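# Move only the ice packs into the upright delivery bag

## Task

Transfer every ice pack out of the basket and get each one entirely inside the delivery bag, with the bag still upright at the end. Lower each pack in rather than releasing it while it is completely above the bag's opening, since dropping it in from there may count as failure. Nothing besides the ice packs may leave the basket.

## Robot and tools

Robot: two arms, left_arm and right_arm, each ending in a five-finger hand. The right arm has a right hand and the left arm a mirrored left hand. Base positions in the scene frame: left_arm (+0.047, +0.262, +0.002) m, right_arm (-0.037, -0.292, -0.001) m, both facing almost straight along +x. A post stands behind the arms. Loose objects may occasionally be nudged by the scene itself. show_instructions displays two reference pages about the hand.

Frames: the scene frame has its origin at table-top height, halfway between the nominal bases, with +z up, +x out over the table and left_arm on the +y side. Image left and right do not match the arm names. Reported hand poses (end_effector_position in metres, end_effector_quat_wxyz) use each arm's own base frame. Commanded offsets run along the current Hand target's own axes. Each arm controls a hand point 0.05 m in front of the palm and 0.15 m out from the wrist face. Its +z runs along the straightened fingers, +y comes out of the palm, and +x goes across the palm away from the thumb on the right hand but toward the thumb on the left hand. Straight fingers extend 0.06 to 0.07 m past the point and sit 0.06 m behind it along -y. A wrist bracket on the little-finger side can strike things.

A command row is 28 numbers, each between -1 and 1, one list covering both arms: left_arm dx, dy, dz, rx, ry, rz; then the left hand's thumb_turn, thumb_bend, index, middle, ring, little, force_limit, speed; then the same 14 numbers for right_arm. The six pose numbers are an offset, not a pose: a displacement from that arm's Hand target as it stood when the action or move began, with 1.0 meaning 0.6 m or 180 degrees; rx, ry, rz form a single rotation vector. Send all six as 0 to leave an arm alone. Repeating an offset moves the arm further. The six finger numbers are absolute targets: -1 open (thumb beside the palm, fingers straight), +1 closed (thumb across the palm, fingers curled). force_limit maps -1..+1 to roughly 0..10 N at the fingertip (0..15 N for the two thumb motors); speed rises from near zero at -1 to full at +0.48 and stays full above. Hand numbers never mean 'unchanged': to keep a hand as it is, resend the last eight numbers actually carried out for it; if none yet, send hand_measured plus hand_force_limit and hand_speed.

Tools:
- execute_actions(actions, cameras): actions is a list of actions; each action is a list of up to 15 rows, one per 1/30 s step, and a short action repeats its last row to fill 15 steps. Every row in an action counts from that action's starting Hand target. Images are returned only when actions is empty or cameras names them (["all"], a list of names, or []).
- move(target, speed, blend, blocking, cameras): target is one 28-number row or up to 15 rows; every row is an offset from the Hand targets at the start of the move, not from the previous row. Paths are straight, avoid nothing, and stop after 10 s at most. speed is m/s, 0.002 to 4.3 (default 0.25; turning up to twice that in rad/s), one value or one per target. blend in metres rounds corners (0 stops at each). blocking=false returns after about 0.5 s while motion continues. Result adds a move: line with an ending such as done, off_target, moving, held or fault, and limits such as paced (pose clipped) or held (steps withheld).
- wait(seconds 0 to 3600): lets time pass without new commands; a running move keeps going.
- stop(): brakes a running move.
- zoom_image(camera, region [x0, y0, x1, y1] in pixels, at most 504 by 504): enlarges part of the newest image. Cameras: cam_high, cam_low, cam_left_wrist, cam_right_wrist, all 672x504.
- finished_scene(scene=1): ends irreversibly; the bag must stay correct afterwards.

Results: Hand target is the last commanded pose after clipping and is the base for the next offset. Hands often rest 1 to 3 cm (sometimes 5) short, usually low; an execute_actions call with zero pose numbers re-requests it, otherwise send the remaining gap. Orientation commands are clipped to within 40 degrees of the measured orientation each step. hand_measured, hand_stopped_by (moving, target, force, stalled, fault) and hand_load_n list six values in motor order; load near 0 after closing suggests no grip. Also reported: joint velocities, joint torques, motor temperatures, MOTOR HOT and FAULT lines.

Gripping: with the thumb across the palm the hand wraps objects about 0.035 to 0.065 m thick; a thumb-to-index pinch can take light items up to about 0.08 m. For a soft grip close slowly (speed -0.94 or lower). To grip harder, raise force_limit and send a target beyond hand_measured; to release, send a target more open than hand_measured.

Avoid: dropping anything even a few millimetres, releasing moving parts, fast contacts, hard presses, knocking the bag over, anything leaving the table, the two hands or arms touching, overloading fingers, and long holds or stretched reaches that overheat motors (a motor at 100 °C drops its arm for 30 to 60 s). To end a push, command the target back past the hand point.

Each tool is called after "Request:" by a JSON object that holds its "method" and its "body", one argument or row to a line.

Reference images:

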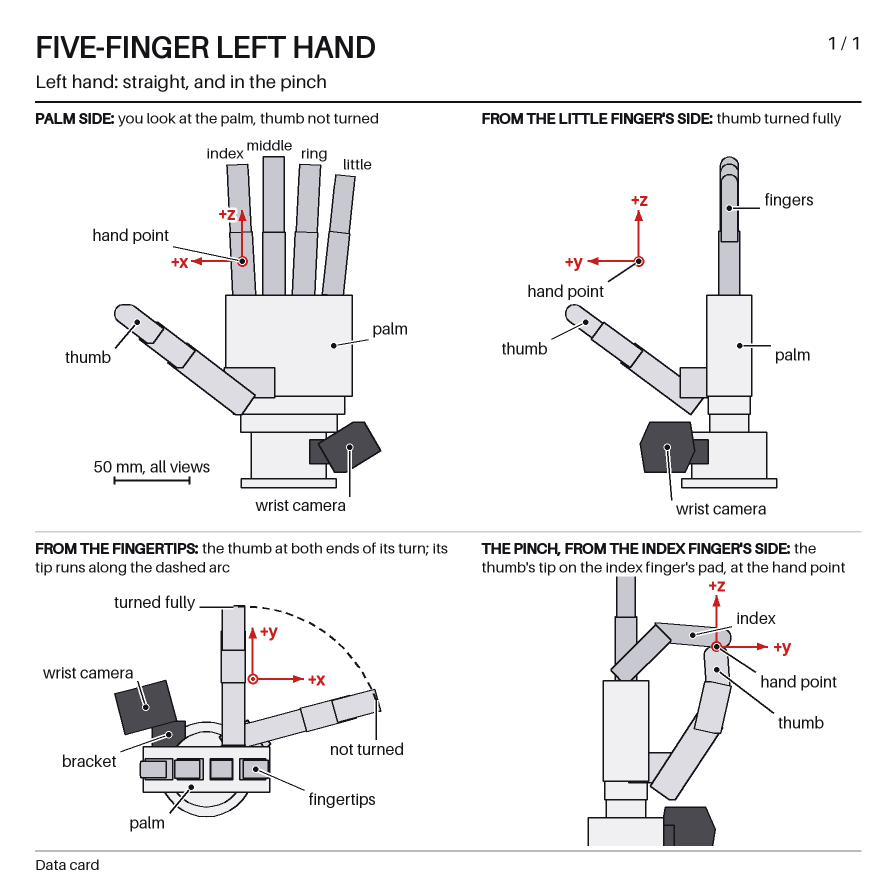

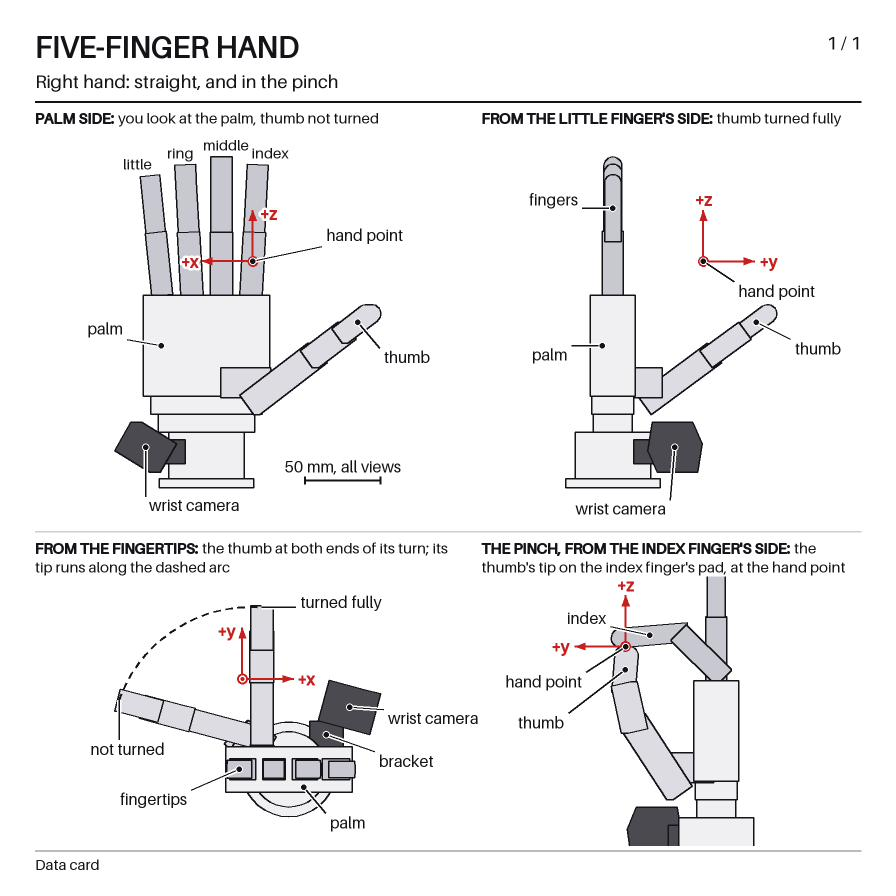

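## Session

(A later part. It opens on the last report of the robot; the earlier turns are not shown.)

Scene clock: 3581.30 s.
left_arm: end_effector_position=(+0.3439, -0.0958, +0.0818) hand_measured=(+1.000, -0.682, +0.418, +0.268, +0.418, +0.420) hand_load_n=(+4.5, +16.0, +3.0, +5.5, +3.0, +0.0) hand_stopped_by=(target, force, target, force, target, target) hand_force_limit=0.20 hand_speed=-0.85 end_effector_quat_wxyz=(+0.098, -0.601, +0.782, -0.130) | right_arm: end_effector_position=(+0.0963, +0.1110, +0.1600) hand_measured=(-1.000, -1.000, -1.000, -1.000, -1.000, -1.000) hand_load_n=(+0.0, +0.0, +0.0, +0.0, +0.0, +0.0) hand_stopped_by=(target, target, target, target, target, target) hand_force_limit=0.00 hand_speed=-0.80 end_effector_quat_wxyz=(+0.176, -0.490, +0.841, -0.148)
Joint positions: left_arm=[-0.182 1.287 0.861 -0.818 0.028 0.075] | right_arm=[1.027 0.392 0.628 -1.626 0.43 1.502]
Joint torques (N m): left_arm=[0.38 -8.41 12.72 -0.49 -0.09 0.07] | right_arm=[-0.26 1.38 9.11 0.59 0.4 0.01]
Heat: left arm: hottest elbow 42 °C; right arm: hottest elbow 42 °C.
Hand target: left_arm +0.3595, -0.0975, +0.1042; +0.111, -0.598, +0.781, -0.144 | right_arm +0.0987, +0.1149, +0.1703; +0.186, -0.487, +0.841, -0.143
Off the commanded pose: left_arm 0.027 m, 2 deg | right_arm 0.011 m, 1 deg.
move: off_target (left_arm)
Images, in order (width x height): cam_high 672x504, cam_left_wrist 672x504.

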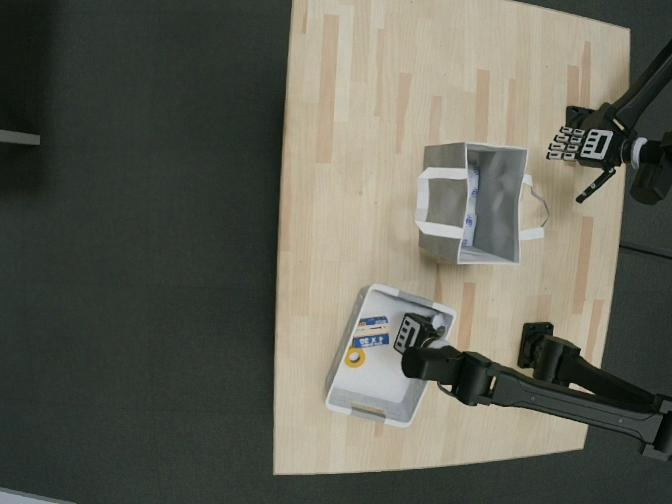

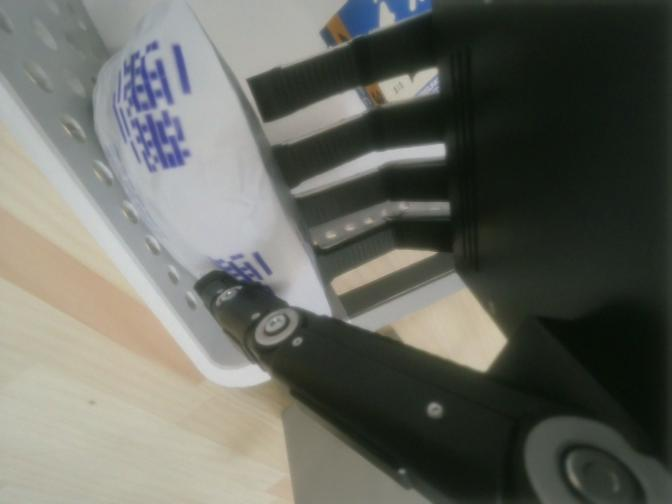

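Request:
{"method": "move", "body": {
  "target": [
    [0,-0.0711,-0.1156,0,0,0,1,-0.2,0.42,0.42,0.42,0.42,0.2,-0.85,0,0,0,0,0,0,-1,-1,-1,-1,-1,-1,0,-0.8],
    [-0.0939,-0.1944,-0.3822,0,0,0,1,-0.2,0.42,0.42,0.42,0.42,0.2,-0.85,0,0,0,0,0,0,-1,-1,-1,-1,-1,-1,0,-0.8]
  ],
  "speed": 0.1,
  "blend": 0.02,
  "cameras": ["cam_left_wrist", "cam_high"]
}}

Request:
{"method": "zoom_image", "body": {
  "camera": "cam_high",
  "region": [340, 280, 480, 440]
}}

Request:
{"method": "zoom_image", "body": {
  "camera": "cam_high",
  "region": [380, 110, 580, 290]
}}

Scene clock: 3599.67 s.
left_arm: end_effector_position=(+0.3912, -0.0536, +0.3383) hand_measured=(+1.000, -0.682, +0.418, +0.268, +0.418, +0.420) hand_load_n=(+5.5, +16.0, +3.5, +5.5, +2.5, +0.0) hand_stopped_by=(target, force, target, force, target, target) hand_force_limit=0.20 hand_speed=-0.85 end_effector_quat_wxyz=(+0.095, -0.600, +0.783, -0.131) | right_arm: end_effector_position=(+0.0963, +0.1110, +0.1600) hand_measured=(-1.000, -1.000, -1.000, -1.000, -1.000, -1.000) hand_load_n=(+0.0, -0.5, +0.0, +0.0, +0.0, -0.5) hand_stopped_by=(target, target, target, target, target, target) hand_force_limit=0.00 hand_speed=-0.80 end_effector_quat_wxyz=(+0.176, -0.490, +0.841, -0.148)
Joint positions: left_arm=[-0.052 1.344 1.601 -1.511 0.075 0.199] | right_arm=[1.027 0.392 0.628 -1.626 0.43 1.502]
Joint torques (N m): left_arm=[0.79 -8.64 14.28 -0.32 -0.01 0.08] | right_arm=[-0.32 1.32 9.13 0.59 0.4 0.01]
Heat: left arm: hottest elbow 43 °C; right arm: hottest elbow 42 °C.
Hand target: left_arm +0.4003, -0.0504, +0.3601; +0.111, -0.598, +0.781, -0.144 | right_arm +0.0987, +0.1149, +0.1703; +0.186, -0.487, +0.841, -0.143
Off the commanded pose: left_arm 0.024 m, 2 deg | right_arm 0.011 m, 1 deg.
move: off_target (left_arm)
Images, in order (width x height): cam_high 672x504, cam_left_wrist 672x504.

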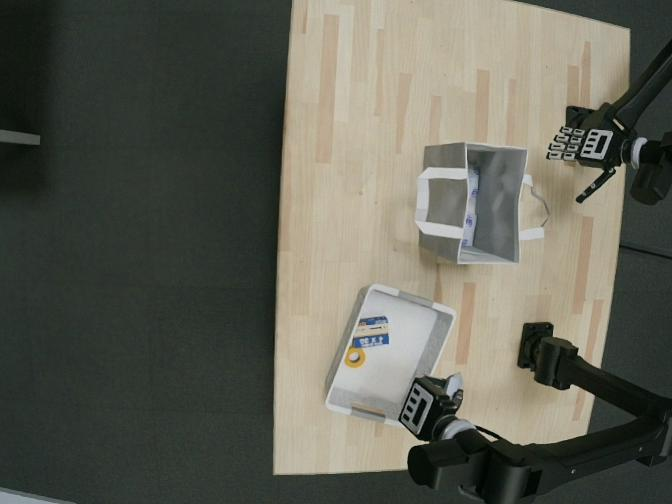

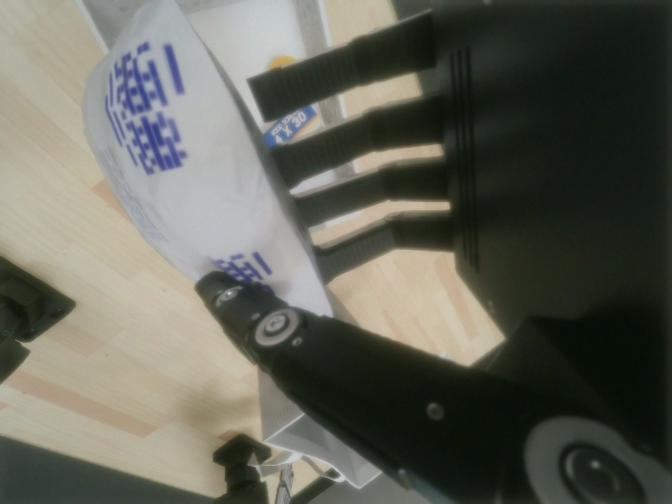

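Scaled by 3.150 from the camera's image (finer frame: 960x720).

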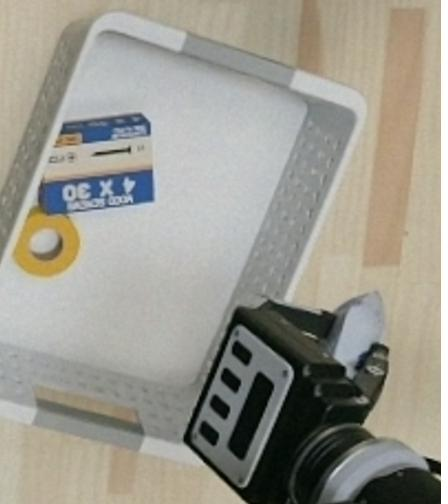

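Scaled by 2.520 from the camera's image (finer frame: 960x720).

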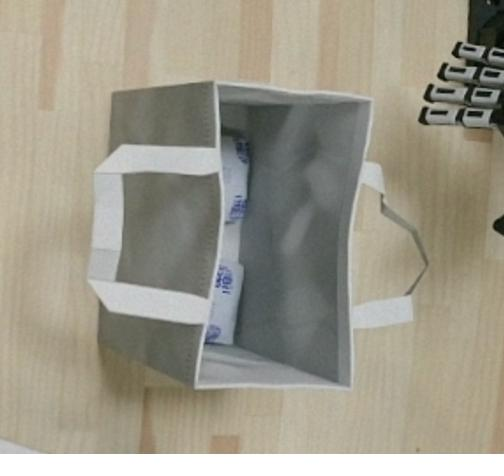

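Request:
{"method": "move", "body": {
  "target": [
    [0.1691,-0.0275,-0.043,0,0.0746,0.1946,1,-0.2,0.42,0.42,0.42,0.42,0.2,-0.85,0,0,0,0,0,0,-1,-1,-1,-1,-1,-1,0,-0.8],
    [0.6141,0.0924,-0.0889,0,0.1492,0.3892,1,-0.2,0.42,0.42,0.42,0.42,0.2,-0.85,0,0,0,0,0,0,-1,-1,-1,-1,-1,-1,0,-0.8]
  ],
  "speed": 0.15,
  "blend": 0.05,
  "cameras": ["cam_left_wrist", "cam_high"]
}}

Request:
{"method": "zoom_image", "body": {
  "camera": "cam_high",
  "region": [380, 110, 580, 290]
}}

Scene clock: 3636.40 s.
left_arm: end_effector_position=(+0.2324, -0.3821, +0.3710) hand_measured=(+1.000, -0.682, +0.418, +0.268, +0.418, +0.420) hand_load_n=(+5.0, +16.0, +3.5, +6.0, +3.0, +0.0) hand_stopped_by=(target, force, target, force, target, target) hand_force_limit=0.20 hand_speed=-0.85 end_effector_quat_wxyz=(-0.012, -0.006, +0.986, -0.167) | right_arm: end_effector_position=(+0.0963, +0.1110, +0.1600) hand_measured=(-1.000, -1.000, -1.000, -1.000, -1.000, -1.000) hand_load_n=(+0.0, +0.0, -0.5, +0.0, +0.0, +0.0) hand_stopped_by=(target, target, target, target, target, target) hand_force_limit=0.00 hand_speed=-0.80 end_effector_quat_wxyz=(+0.176, -0.490, +0.841, -0.148)
Joint positions: left_arm=[-0.948 1.557 1.918 -1.669 0.211 0.583] | right_arm=[1.027 0.392 0.628 -1.626 0.43 1.502]
Joint torques (N m): left_arm=[-0.03 -11.28 13.78 -0.28 -0.02 0.1] | right_arm=[-0.32 1.32 9.13 0.59 0.4 0.01]
Motor temperatures (°C): left_arm=[21 25 48 24 24 25] | right_arm=[22 26 42 23 21 22]
Heat: left arm: hottest elbow 48 °C; right arm: hottest elbow 42 °C.
Hand target: left_arm +0.2360, -0.3878, +0.3898; -0.001, +0.001, +0.983, -0.181 | right_arm +0.0987, +0.1149, +0.1703; +0.186, -0.487, +0.841, -0.143
Off the commanded pose: left_arm 0.020 m, 2 deg | right_arm 0.011 m, 1 deg.
move: off_target (left_arm)
Images, in order (width x height): cam_high 672x504, cam_left_wrist 672x504.

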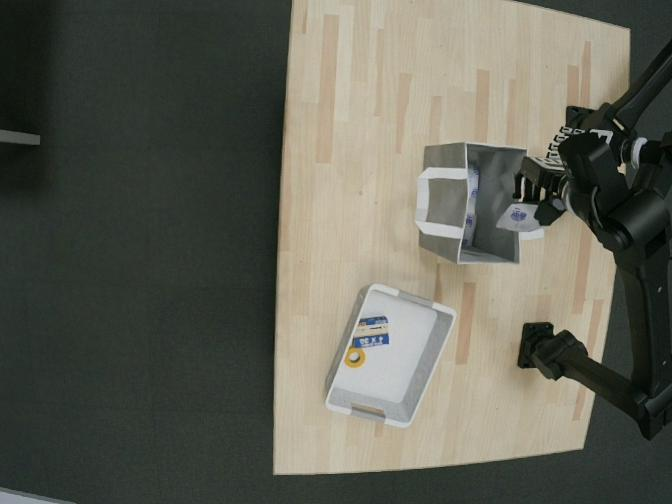

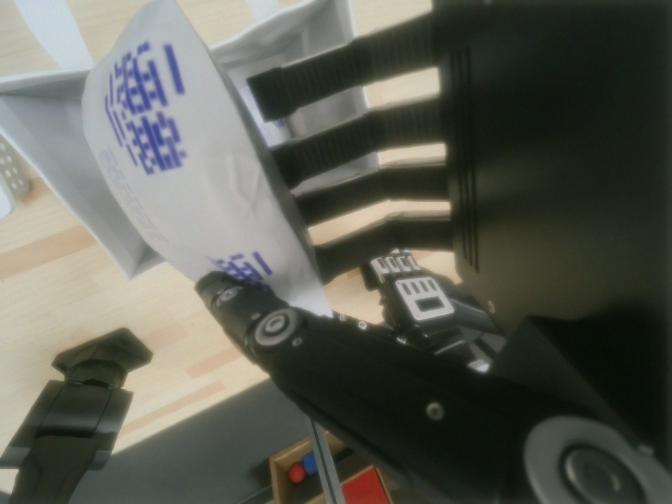

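Scaled by 2.520 from the camera's image (finer frame: 960x720).

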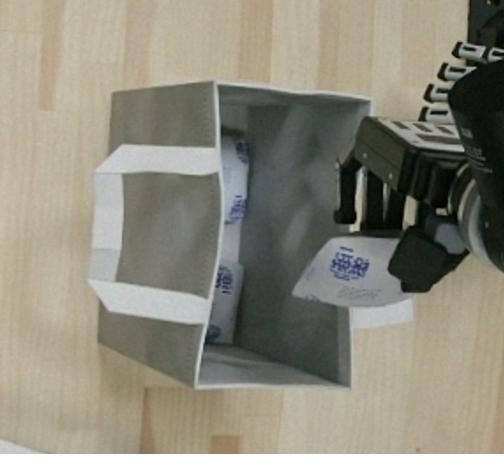

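Request:
{"method": "move", "body": {
  "target": [0,0.1134,0.2958,0,0,0,1,-0.2,0.42,0.42,0.42,0.42,0.2,-0.85,0,0,0,0,0,0,-1,-1,-1,-1,-1,-1,0,-0.8],
  "speed": 0.1,
  "cameras": ["cam_left_wrist", "cam_high"]
}}

Request:
{"method": "zoom_image", "body": {
  "camera": "cam_high",
  "region": [380, 110, 580, 290]
}}

Scene clock: 3662.63 s.
left_arm: end_effector_position=(+0.2350, -0.3855, +0.2027) hand_measured=(+1.000, -0.682, +0.418, +0.268, +0.418, +0.420) hand_load_n=(+4.5, +16.0, +3.0, +5.5, +3.0, +0.0) hand_stopped_by=(target, force, target, force, target, target) hand_force_limit=0.20 hand_speed=-0.85 end_effector_quat_wxyz=(-0.004, -0.003, +0.984, -0.178) | right_arm: end_effector_position=(+0.0963, +0.1110, +0.1600) hand_measured=(-1.000, -1.000, -1.000, -1.000, -1.000, -1.000) hand_load_n=(-0.5, +0.0, +0.0, +0.0, +0.0, +0.0) hand_stopped_by=(target, target, target, target, target, target) hand_force_limit=0.00 hand_speed=-0.80 end_effector_quat_wxyz=(+0.176, -0.490, +0.841, -0.148)
Joint positions: left_arm=[-0.948 1.487 1.39 -1.181 0.211 0.585] | right_arm=[1.027 0.392 0.628 -1.626 0.43 1.502]
Joint torques (N m): left_arm=[-0.03 -11.28 8.92 0.84 -0.02 0.07] | right_arm=[-0.32 1.38 9.13 0.59 0.4 0.01]
Heat: left arm: hottest elbow 50 °C; right arm: hottest elbow 42 °C.
Hand target: left_arm +0.2358, -0.3876, +0.1998; -0.001, +0.001, +0.983, -0.182 | right_arm +0.0987, +0.1149, +0.1703; +0.186, -0.487, +0.841, -0.143
Off the commanded pose: left_arm 0.004 m, 1 deg | right_arm 0.011 m, 1 deg.
move: done
Images, in order (width x height): cam_high 672x504, cam_left_wrist 672x504.

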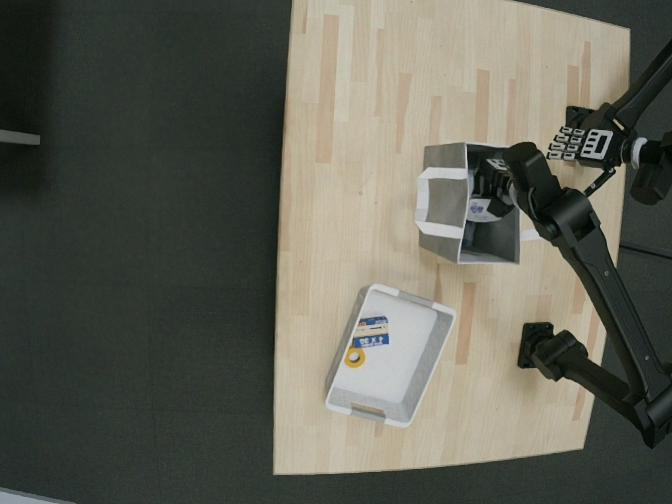

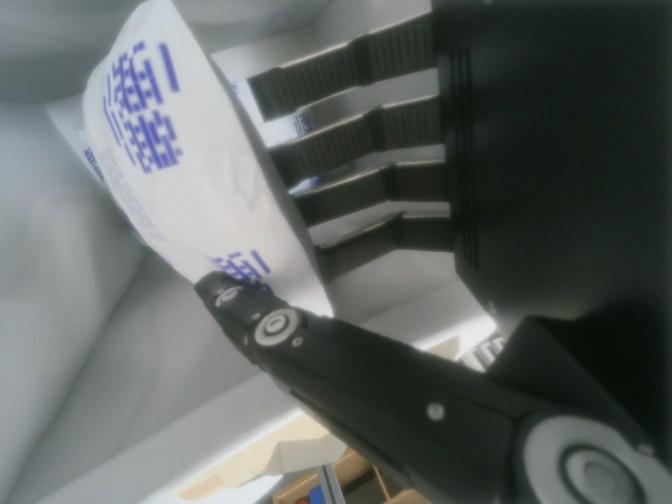

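Scaled by 2.520 from the camera's image (finer frame: 960x720).

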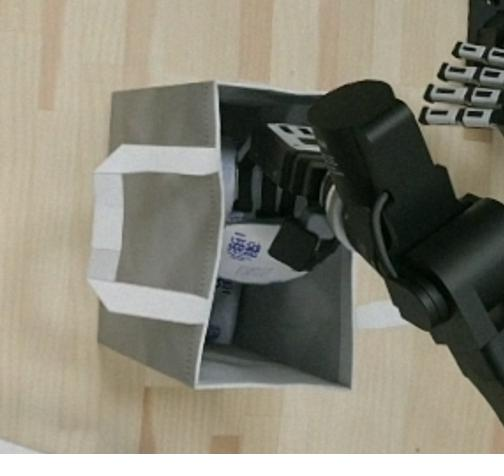

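Request:
{"method": "move", "body": {
  "target": [0,0.0507,0.1323,0,0,0,1,-0.2,0.42,0.42,0.42,0.42,0.2,-0.85,0,0,0,0,0,0,-1,-1,-1,-1,-1,-1,0,-0.8],
  "speed": 0.07,
  "cameras": ["cam_left_wrist", "cam_high"]
}}

Request:
{"method": "zoom_image", "body": {
  "camera": "cam_high",
  "region": [380, 110, 580, 290]
}}

Scene clock: 3677.40 s.
left_arm: end_effector_position=(+0.2352, -0.3857, +0.1195) hand_measured=(+1.000, -0.682, +0.418, +0.268, +0.418, +0.420) hand_load_n=(+5.0, +16.0, +3.0, +6.0, +3.0, +0.0) hand_stopped_by=(target, force, target, force, target, target) hand_force_limit=0.20 hand_speed=-0.85 end_effector_quat_wxyz=(-0.002, -0.003, +0.984, -0.180) | right_arm: end_effector_position=(+0.0963, +0.1110, +0.1600) hand_measured=(-1.000, -1.000, -1.000, -1.000, -1.000, -1.000) hand_load_n=(+0.0, +0.0, +0.0, +0.0, +0.0, +0.0) hand_stopped_by=(target, target, target, target, target, target) hand_force_limit=0.00 hand_speed=-0.80 end_effector_quat_wxyz=(+0.176, -0.490, +0.841, -0.148)
Joint positions: left_arm=[-0.948 1.529 1.213 -0.958 0.211 0.585] | right_arm=[1.027 0.392 0.628 -1.626 0.43 1.502]
Joint torques (N m): left_arm=[-0.03 -11.22 8.55 0.76 -0.03 0.08] | right_arm=[-0.32 1.38 9.11 0.59 0.4 0.01]
Heat: left arm: hottest elbow 47 °C; right arm: hottest elbow 42 °C.
Hand target: left_arm +0.2356, -0.3875, +0.1147; -0.001, +0.001, +0.983, -0.181 | right_arm +0.0987, +0.1149, +0.1703; +0.186, -0.487, +0.841, -0.143
Off the commanded pose: left_arm 0.005 m, 0 deg | right_arm 0.011 m, 1 deg.
move: done
Images, in order (width x height): cam_high 672x504, cam_left_wrist 672x504.

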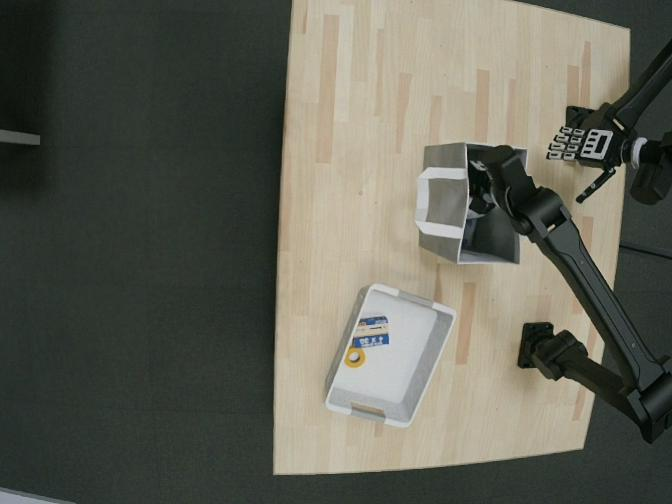

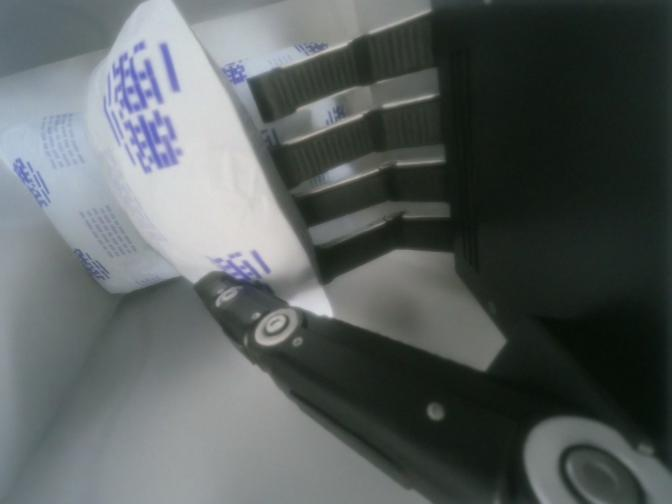

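Scaled by 2.520 from the camera's image (finer frame: 960x720).

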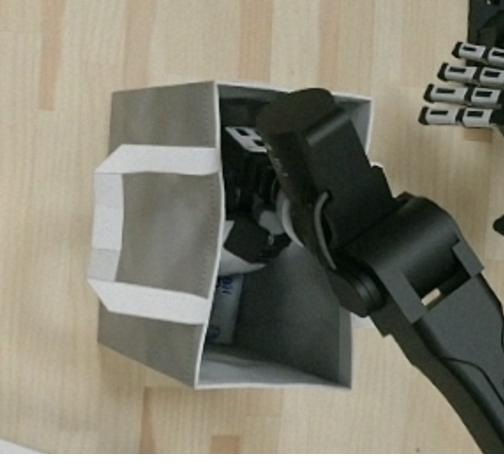

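Request:
{"method": "move", "body": {
  "target": [0,0.0179,0.0467,0,0,0,1,-0.2,0.42,0.42,0.42,0.42,0.2,-0.85,0,0,0,0,0,0,-1,-1,-1,-1,-1,-1,0,-0.8],
  "speed": 0.04,
  "cameras": ["cam_left_wrist"]
}}

Scene clock: 3682.30 s.
left_arm: end_effector_position=(+0.2355, -0.3862, +0.0906) hand_measured=(+1.000, -0.682, +0.418, +0.268, +0.418, +0.420) hand_load_n=(+5.0, +16.0, +3.5, +6.0, +3.0, +0.0) hand_stopped_by=(target, force, target, force, target, target) hand_force_limit=0.20 hand_speed=-0.85 end_effector_quat_wxyz=(-0.002, -0.003, +0.983, -0.181) | right_arm: end_effector_position=(+0.0963, +0.1110, +0.1600) hand_measured=(-1.000, -1.000, -1.000, -1.000, -1.000, -1.000) hand_load_n=(+0.0, +0.0, +0.0, +0.0, +0.0, +0.0) hand_stopped_by=(target, target, target, target, target, target) hand_force_limit=0.00 hand_speed=-0.80 end_effector_quat_wxyz=(+0.176, -0.490, +0.841, -0.148)
Joint positions: left_arm=[-0.948 1.556 1.164 -0.879 0.211 0.585] | right_arm=[1.027 0.392 0.628 -1.626 0.43 1.502]
Joint torques (N m): left_arm=[-0.03 -10.99 8.25 0.72 -0.02 0.07] | right_arm=[-0.32 1.38 9.13 0.61 0.4 0.01]
Heat: left arm: hottest elbow 46 °C; right arm: hottest elbow 42 °C.
Hand target: left_arm +0.2356, -0.3875, +0.0847; -0.001, +0.001, +0.983, -0.181 | right_arm +0.0987, +0.1149, +0.1703; +0.186, -0.487, +0.841, -0.143
Off the commanded pose: left_arm 0.006 m, 0 deg | right_arm 0.011 m, 1 deg.
move: done

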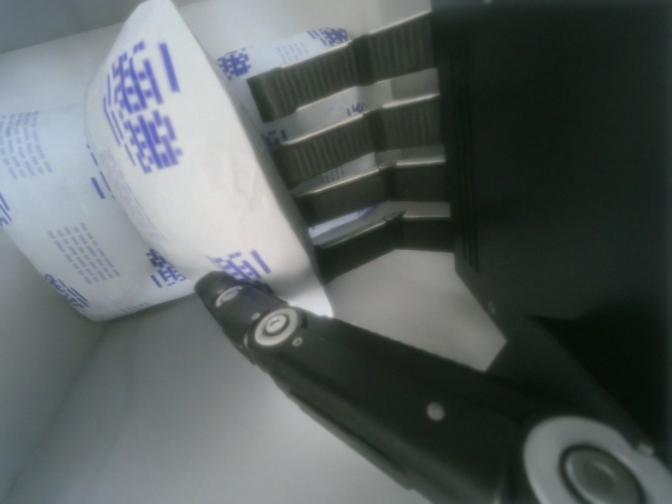

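Request:
{"method": "move", "body": {
  "target": [0,0.0107,0.028,0,0,0,1,-0.2,0.42,0.42,0.42,0.42,0.2,-0.85,0,0,0,0,0,0,-1,-1,-1,-1,-1,-1,0,-0.8],
  "speed": 0.04,
  "cameras": ["cam_left_wrist"]
}}

Scene clock: 3686.73 s.
left_arm: end_effector_position=(+0.2368, -0.3879, +0.0752) hand_measured=(+1.000, -0.682, +0.418, +0.268, +0.418, +0.420) hand_load_n=(+4.5, +16.0, +3.5, +5.5, +2.5, +0.0) hand_stopped_by=(target, force, target, force, target, target) hand_force_limit=0.20 hand_speed=-0.85 end_effector_quat_wxyz=(+0.000, -0.002, +0.983, -0.184) | right_arm: end_effector_position=(+0.0963, +0.1110, +0.1600) hand_measured=(-1.000, -1.000, -1.000, -1.000, -1.000, -1.000) hand_load_n=(+0.0, -0.5, +0.0, +0.0, +0.0, +0.0) hand_stopped_by=(target, target, target, target, target, target) hand_force_limit=0.00 hand_speed=-0.80 end_effector_quat_wxyz=(+0.176, -0.490, +0.841, -0.148)
Joint positions: left_arm=[-0.948 1.573 1.139 -0.83 0.211 0.585] | right_arm=[1.027 0.392 0.628 -1.626 0.43 1.502]
Joint torques (N m): left_arm=[-0.03 -10.99 7.72 0.69 -0.03 0.07] | right_arm=[-0.26 1.38 9.13 0.59 0.4 0.01]
Heat: left arm: hottest elbow 46 °C; right arm: hottest elbow 42 °C.
Hand target: left_arm +0.2356, -0.3874, +0.0668; -0.001, +0.001, +0.983, -0.181 | right_arm +0.0987, +0.1149, +0.1703; +0.186, -0.487, +0.841, -0.143
Off the commanded pose: left_arm 0.008 m, 1 deg | right_arm 0.011 m, 1 deg.
move: done

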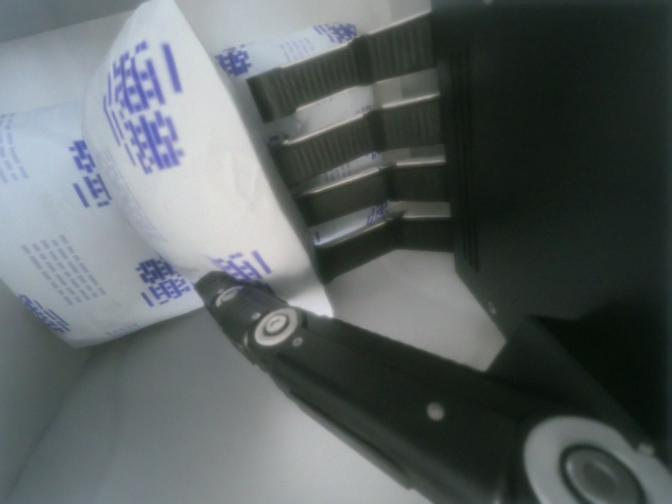

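Request:
{"method": "move", "body": {
  "target": [0,0.0066,0.0171,0,0,0,1,-0.2,0.42,0.42,0.42,0.42,0.2,-0.85,0,0,0,0,0,0,-1,-1,-1,-1,-1,-1,0,-0.8],
  "speed": 0.04,
  "cameras": ["cam_left_wrist"]
}}

Scene clock: 3691.80 s.
left_arm: end_effector_position=(+0.2382, -0.3898, +0.0655) hand_measured=(+1.000, -0.682, +0.418, +0.268, +0.418, +0.420) hand_load_n=(+4.5, +16.0, +3.5, +6.0, +2.5, +0.0) hand_stopped_by=(target, force, target, force, target, target) hand_force_limit=0.20 hand_speed=-0.85 end_effector_quat_wxyz=(+0.003, -0.001, +0.982, -0.187) | right_arm: end_effector_position=(+0.0963, +0.1110, +0.1600) hand_measured=(-1.000, -1.000, -1.000, -1.000, -1.000, -1.000) hand_load_n=(+0.0, +0.0, +0.0, +0.0, +0.0, +0.0) hand_stopped_by=(target, target, target, target, target, target) hand_force_limit=0.00 hand_speed=-0.80 end_effector_quat_wxyz=(+0.176, -0.490, +0.841, -0.148)
Joint positions: left_arm=[-0.948 1.585 1.125 -0.797 0.211 0.586] | right_arm=[1.027 0.392 0.628 -1.626 0.43 1.502]
Joint torques (N m): left_arm=[-0.03 -10.75 7.6 0.58 -0.03 0.06] | right_arm=[-0.32 1.32 9.13 0.61 0.4 0.01]
Heat: left arm: hottest elbow 45 °C; right arm: hottest elbow 42 °C.
Hand target: left_arm +0.2357, -0.3875, +0.0558; -0.001, +0.001, +0.983, -0.182 | right_arm +0.0987, +0.1149, +0.1703; +0.186, -0.487, +0.841, -0.143
Off the commanded pose: left_arm 0.010 m, 1 deg | right_arm 0.011 m, 1 deg.
move: done

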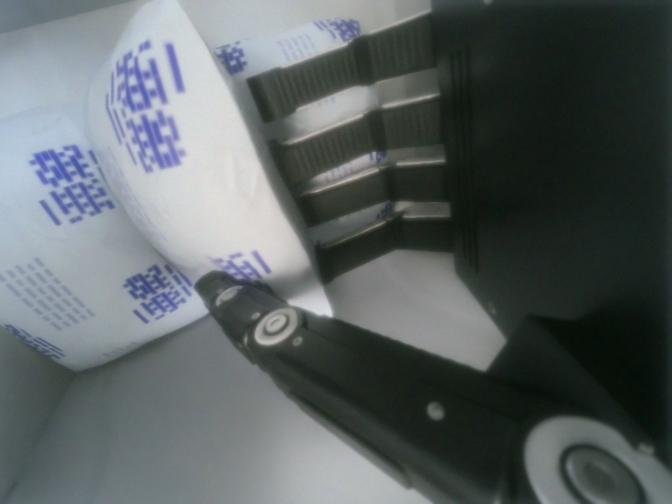

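Request:
{"method": "move", "body": {
  "target": [0,0,0,0,0,0,1,-0.85,0.42,0.42,0.42,0.42,0.2,-0.85,0,0,0,0,0,0,-1,-1,-1,-1,-1,-1,0,-0.8],
  "speed": 0.04,
  "cameras": ["cam_left_wrist"]
}}

Request:
{"method": "move", "body": {
  "target": [0,0,0,0,0,0,1,-1,0.1,0.1,0.1,0.1,0.2,-0.75,0,0,0,0,0,0,-1,-1,-1,-1,-1,-1,0,-0.8],
  "speed": 0.04,
  "cameras": ["cam_left_wrist"]
}}

Scene clock: 3705.63 s.
left_arm: end_effector_position=(+0.2380, -0.3895, +0.0651) hand_measured=(+1.000, -0.850, +0.420, +0.268, +0.420, +0.420) hand_load_n=(+0.0, +1.0, +0.0, +1.0, +0.0, +0.0) hand_stopped_by=(target, target, target, force, target, target) hand_force_limit=0.20 hand_speed=-0.85 end_effector_quat_wxyz=(+0.002, -0.002, +0.982, -0.187) | right_arm: end_effector_position=(+0.0963, +0.1110, +0.1600) hand_measured=(-1.000, -1.000, -1.000, -1.000, -1.000, -1.000) hand_load_n=(+0.0, +0.0, +0.0, +0.0, +0.0, +0.0) hand_stopped_by=(target, target, target, target, target, target) hand_force_limit=0.00 hand_speed=-0.80 end_effector_quat_wxyz=(+0.176, -0.490, +0.841, -0.148)
Joint positions: left_arm=[-0.948 1.585 1.124 -0.797 0.211 0.586] | right_arm=[1.027 0.392 0.628 -1.626 0.43 1.502]
Joint torques (N m): left_arm=[-0.03 -11.05 7.65 0.62 -0.03 0.06] | right_arm=[-0.32 1.32 9.13 0.59 0.4 0.01]
Motor temperatures (°C): left_arm=[21 26 43 24 24 25] | right_arm=[22 26 42 23 21 22]
Heat: left arm: hottest elbow 43 °C; right arm: hottest elbow 42 °C.
Hand target: left_arm +0.2357, -0.3875, +0.0558; -0.001, +0.001, +0.983, -0.182 | right_arm +0.0987, +0.1149, +0.1703; +0.186, -0.487, +0.841, -0.143
Off the commanded pose: left_arm 0.010 m, 1 deg | right_arm 0.011 m, 1 deg.
move: done

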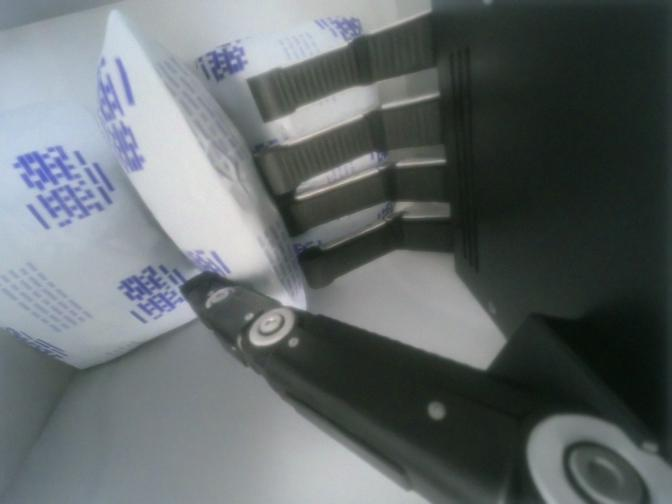

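Scene clock: 3706.37 s.
left_arm: end_effector_position=(+0.2380, -0.3895, +0.0651) hand_measured=(+1.000, -1.000, +0.100, +0.100, +0.100, +0.100) hand_load_n=(+0.0, +0.0, +0.0, -0.5, -1.5, +0.0) hand_stopped_by=(target, target, target, target, target, target) hand_force_limit=0.20 hand_speed=-0.75 end_effector_quat_wxyz=(+0.002, -0.002, +0.982, -0.187) | right_arm: end_effector_position=(+0.0963, +0.1110, +0.1600) hand_measured=(-1.000, -1.000, -1.000, -1.000, -1.000, -1.000) hand_load_n=(+0.0, +0.0, +0.0, -0.5, +0.0, +0.0) hand_stopped_by=(target, target, target, target, target, target) hand_force_limit=0.00 hand_speed=-0.80 end_effector_quat_wxyz=(+0.176, -0.490, +0.841, -0.148)
Joint positions: left_arm=[-0.948 1.585 1.124 -0.797 0.211 0.586] | right_arm=[1.027 0.392 0.628 -1.626 0.43 1.502]
Joint torques (N m): left_arm=[-0.09 -10.52 7.66 0.64 -0.02 0.06] | right_arm=[-0.32 1.38 9.13 0.61 0.4 0.01]
Heat: left arm: hottest elbow 43 °C; right arm: hottest elbow 42 °C.
Hand target: left_arm +0.2357, -0.3875, +0.0558; -0.001, +0.001, +0.983, -0.182 | right_arm +0.0987, +0.1149, +0.1703; +0.186, -0.487, +0.841, -0.143
Off the commanded pose: left_arm 0.010 m, 1 deg | right_arm 0.011 m, 1 deg.
move: done

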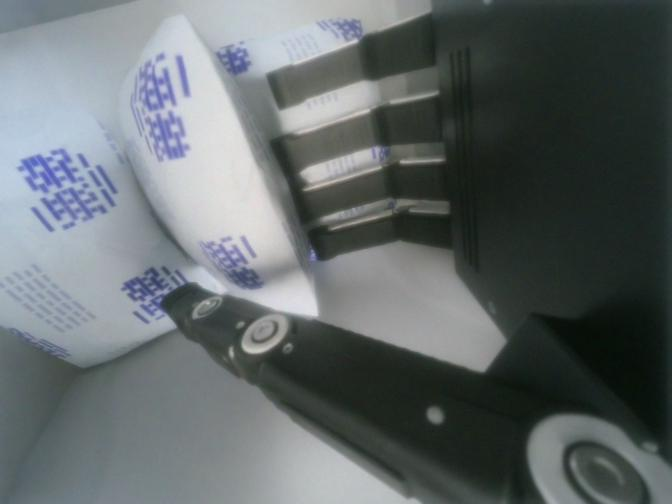

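Request:
{"method": "execute_actions", "body": {
  "actions": []
}}

Scene clock: 3721.50 s.
left_arm: end_effector_position=(+0.2380, -0.3895, +0.0651) hand_measured=(+1.000, -1.000, +0.100, +0.100, +0.100, +0.100) hand_load_n=(+0.0, +0.0, +0.0, -0.5, -1.0, +0.0) hand_stopped_by=(target, target, target, target, target, target) hand_force_limit=0.20 hand_speed=-0.75 end_effector_quat_wxyz=(+0.002, -0.002, +0.982, -0.187) | right_arm: end_effector_position=(+0.0963, +0.1110, +0.1600) hand_measured=(-1.000, -1.000, -1.000, -1.000, -1.000, -1.000) hand_load_n=(+0.0, +0.0, +0.0, +0.0, +0.0, +0.0) hand_stopped_by=(target, target, target, target, target, target) hand_force_limit=0.00 hand_speed=-0.80 end_effector_quat_wxyz=(+0.176, -0.490, +0.841, -0.148)
Joint positions: left_arm=[-0.948 1.585 1.124 -0.797 0.211 0.586] | right_arm=[1.027 0.392 0.628 -1.626 0.43 1.502]
Joint velocities: within noise
Joint torques (N m): left_arm=[-0.03 -10.99 7.66 0.61 -0.02 0.06] | right_arm=[-0.32 1.32 9.13 0.59 0.4 0.01]
Motor temperatures (°C): left_arm=[21 27 42 24 24 25] | right_arm=[22 26 42 23 21 22]
Heat: left arm: hottest elbow 42 °C; right arm: hottest elbow 42 °C.
Hand target: left_arm +0.2357, -0.3875, +0.0558; -0.001, +0.001, +0.983, -0.182 | right_arm +0.0987, +0.1149, +0.1703; +0.186, -0.487, +0.841, -0.143
Off the commanded pose: left_arm 0.010 m, 1 deg | right_arm 0.011 m, 1 deg.

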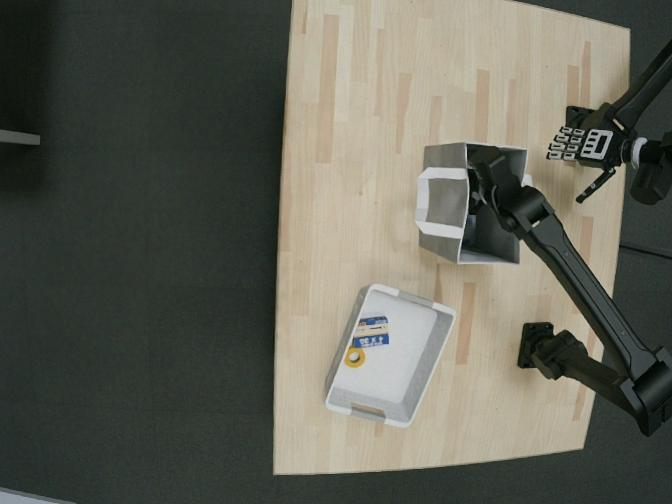

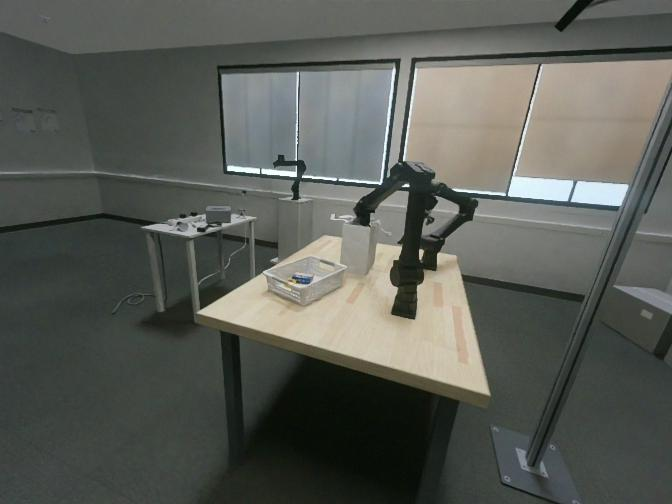

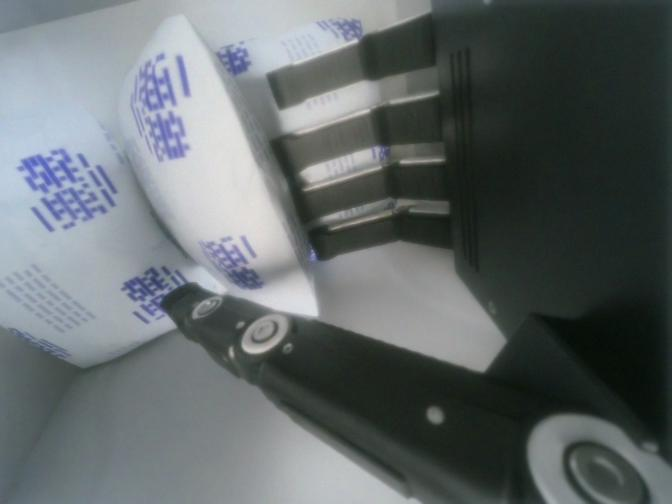

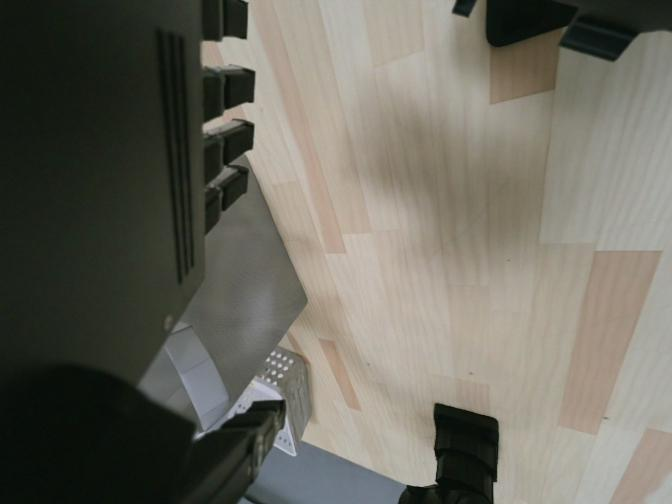

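Request:
{"method": "move", "body": {
  "target": [
    [0,-0.018,-0.0467,0,0,0,1,-1,-0.05,-0.05,-0.05,-0.05,0.2,-0.75,0,0,0,0,0,0,-1,-1,-1,-1,-1,-1,0,-0.8]
  ],
  "speed": 0.06,
  "cameras": ["cam_high","cam_left_wrist"]
}}

Scene clock: 3728.13 s.
left_arm: end_effector_position=(+0.2309, -0.3788, +0.0723) hand_measured=(+1.000, -1.000, -0.050, -0.050, -0.050, -0.050) hand_load_n=(+0.0, +0.0, +0.0, +0.0, +0.0, +0.0) hand_stopped_by=(target, target, target, target, target, target) hand_force_limit=0.20 hand_speed=-0.75 end_effector_quat_wxyz=(-0.006, -0.003, +0.985, -0.173) | right_arm: end_effector_position=(+0.0963, +0.1110, +0.1600) hand_measured=(-1.000, -1.000, -1.000, -1.000, -1.000, -1.000) hand_load_n=(-0.5, +0.0, +0.0, +0.0, +0.0, +0.0) hand_stopped_by=(target, target, target, target, target, target) hand_force_limit=0.00 hand_speed=-0.80 end_effector_quat_wxyz=(+0.176, -0.490, +0.841, -0.148)
Joint positions: left_arm=[-0.948 1.566 1.124 -0.848 0.209 0.586] | right_arm=[1.027 0.392 0.628 -1.626 0.43 1.502]
Joint torques (N m): left_arm=[-0.03 -12.04 11.26 -0.23 0.07 0.06] | right_arm=[-0.32 1.38 9.13 0.59 0.4 0.01]
Heat: left arm: hottest elbow 41 °C; right arm: hottest elbow 42 °C.
Hand target: left_arm +0.2356, -0.3876, +0.0859; -0.001, +0.001, +0.983, -0.182 | right_arm +0.0987, +0.1149, +0.1703; +0.186, -0.487, +0.841, -0.143
Off the commanded pose: left_arm 0.017 m, 1 deg | right_arm 0.011 m, 1 deg.
move: off_target (left_arm)

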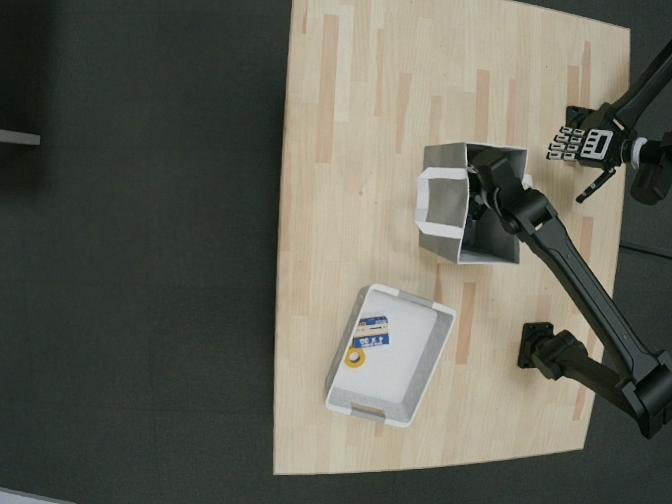

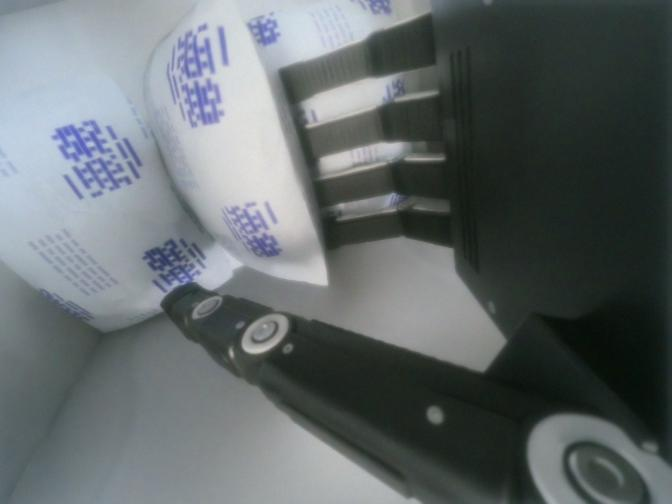

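Request:
{"method": "move", "body": {
  "target": [
    [-0.003,-0.033,-0.0604,0,0,0,1,-1,-0.2,-0.2,-0.2,-0.2,0.2,-0.75,0,0,0,0,0,0,-1,-1,-1,-1,-1,-1,0,-0.8]
  ],
  "speed": 0.06,
  "cameras": ["cam_high","cam_left_wrist"]
}}

Scene clock: 3736.70 s.
left_arm: end_effector_position=(+0.2301, -0.3782, +0.1071) hand_measured=(+1.000, -1.000, -0.200, -0.200, -0.200, -0.200) hand_load_n=(+0.0, +0.0, +0.0, +0.0, +0.0, +0.0) hand_stopped_by=(target, target, target, target, target, target) hand_force_limit=0.20 hand_speed=-0.75 end_effector_quat_wxyz=(-0.012, -0.004, +0.986, -0.166) | right_arm: end_effector_position=(+0.0963, +0.1110, +0.1600) hand_measured=(-1.000, -1.000, -1.000, -1.000, -1.000, -1.000) hand_load_n=(+0.0, +0.0, +0.0, +0.0, +0.0, +0.0) hand_stopped_by=(target, target, target, target, target, target) hand_force_limit=0.00 hand_speed=-0.80 end_effector_quat_wxyz=(+0.176, -0.490, +0.841, -0.148)
Joint positions: left_arm=[-0.949 1.541 1.194 -0.961 0.209 0.586] | right_arm=[1.027 0.392 0.628 -1.626 0.43 1.502]
Joint torques (N m): left_arm=[-0.32 -12.28 12.83 -0.36 0.02 0.03] | right_arm=[-0.32 1.38 9.13 0.59 0.4 0.01]
Heat: left arm: hottest elbow 42 °C; right arm: hottest elbow 42 °C.
Hand target: left_arm +0.2374, -0.3931, +0.1268; -0.001, +0.001, +0.983, -0.182 | right_arm +0.0987, +0.1149, +0.1703; +0.186, -0.487, +0.841, -0.143
Off the commanded pose: left_arm 0.026 m, 2 deg | right_arm 0.011 m, 1 deg.
move: off_target (left_arm)

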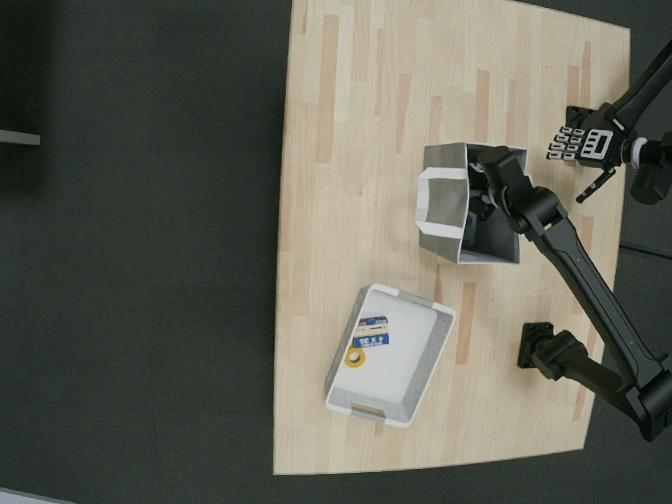

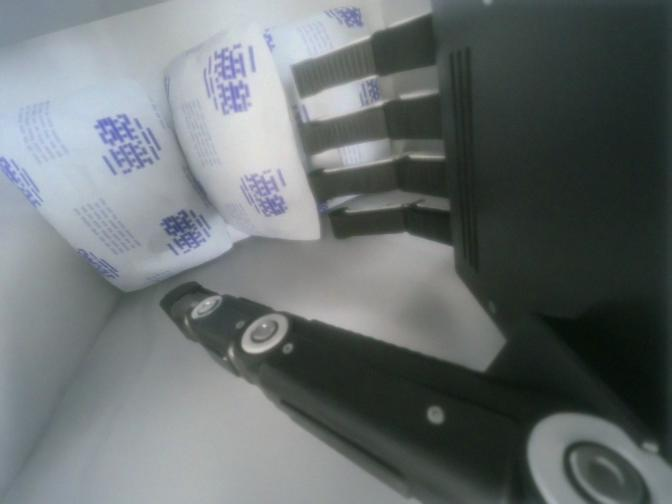

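Request:
{"method": "move", "body": {
  "target": [
    [0,-0.039,-0.094,0,0,0,1,-1,-0.2,-0.2,-0.2,-0.2,0.2,-0.75,0,0,0,0,0,0,-1,-1,-1,-1,-1,-1,0,-0.8]
  ],
  "speed": 0.08,
  "cameras": ["cam_high","cam_left_wrist"]
}}

Scene clock: 3742.37 s.
left_arm: end_effector_position=(+0.2321, -0.3809, +0.1657) hand_measured=(+1.000, -1.000, -0.200, -0.200, -0.200, -0.200) hand_load_n=(+0.0, +0.0, +0.0, +0.5, +0.0, +0.0) hand_stopped_by=(target, target, target, target, target, target) hand_force_limit=0.20 hand_speed=-0.75 end_effector_quat_wxyz=(-0.012, -0.004, +0.986, -0.164) | right_arm: end_effector_position=(+0.0963, +0.1110, +0.1600) hand_measured=(-1.000, -1.000, -1.000, -1.000, -1.000, -1.000) hand_load_n=(-0.5, +0.0, +0.0, +0.0, +0.0, +0.0) hand_stopped_by=(target, target, target, target, target, target) hand_force_limit=0.00 hand_speed=-0.80 end_effector_quat_wxyz=(+0.176, -0.490, +0.841, -0.148)
Joint positions: left_arm=[-0.949 1.511 1.319 -1.12 0.209 0.586] | right_arm=[1.027 0.392 0.628 -1.626 0.43 1.502]
Joint torques (N m): left_arm=[-0.44 -11.99 13.52 -0.31 0 0.01] | right_arm=[-0.32 1.38 9.13 0.59 0.4 0.01]
Heat: left arm: hottest elbow 43 °C; right arm: hottest elbow 42 °C.
Hand target: left_arm +0.2375, -0.3948, +0.1877; -0.001, +0.001, +0.983, -0.181 | right_arm +0.0987, +0.1149, +0.1703; +0.186, -0.487, +0.841, -0.143
Off the commanded pose: left_arm 0.027 m, 2 deg | right_arm 0.011 m, 1 deg.
move: off_target (left_arm)

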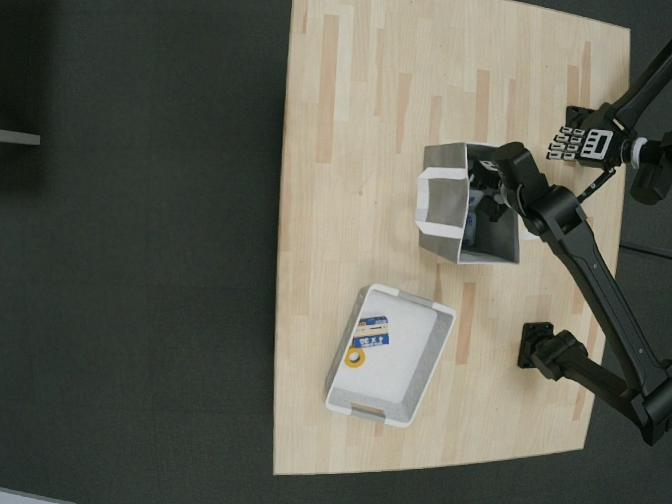

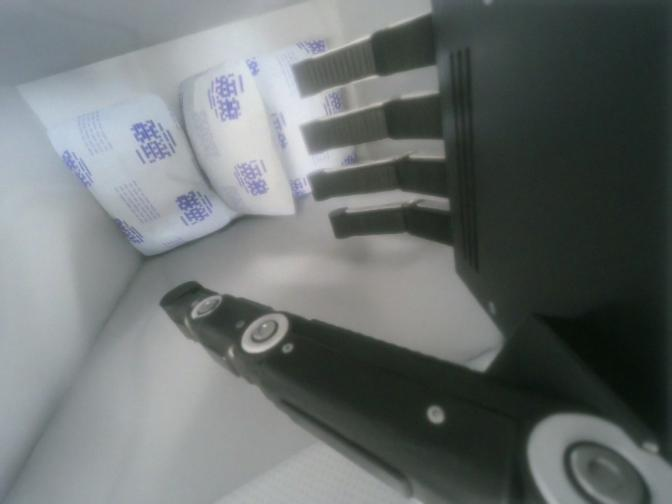

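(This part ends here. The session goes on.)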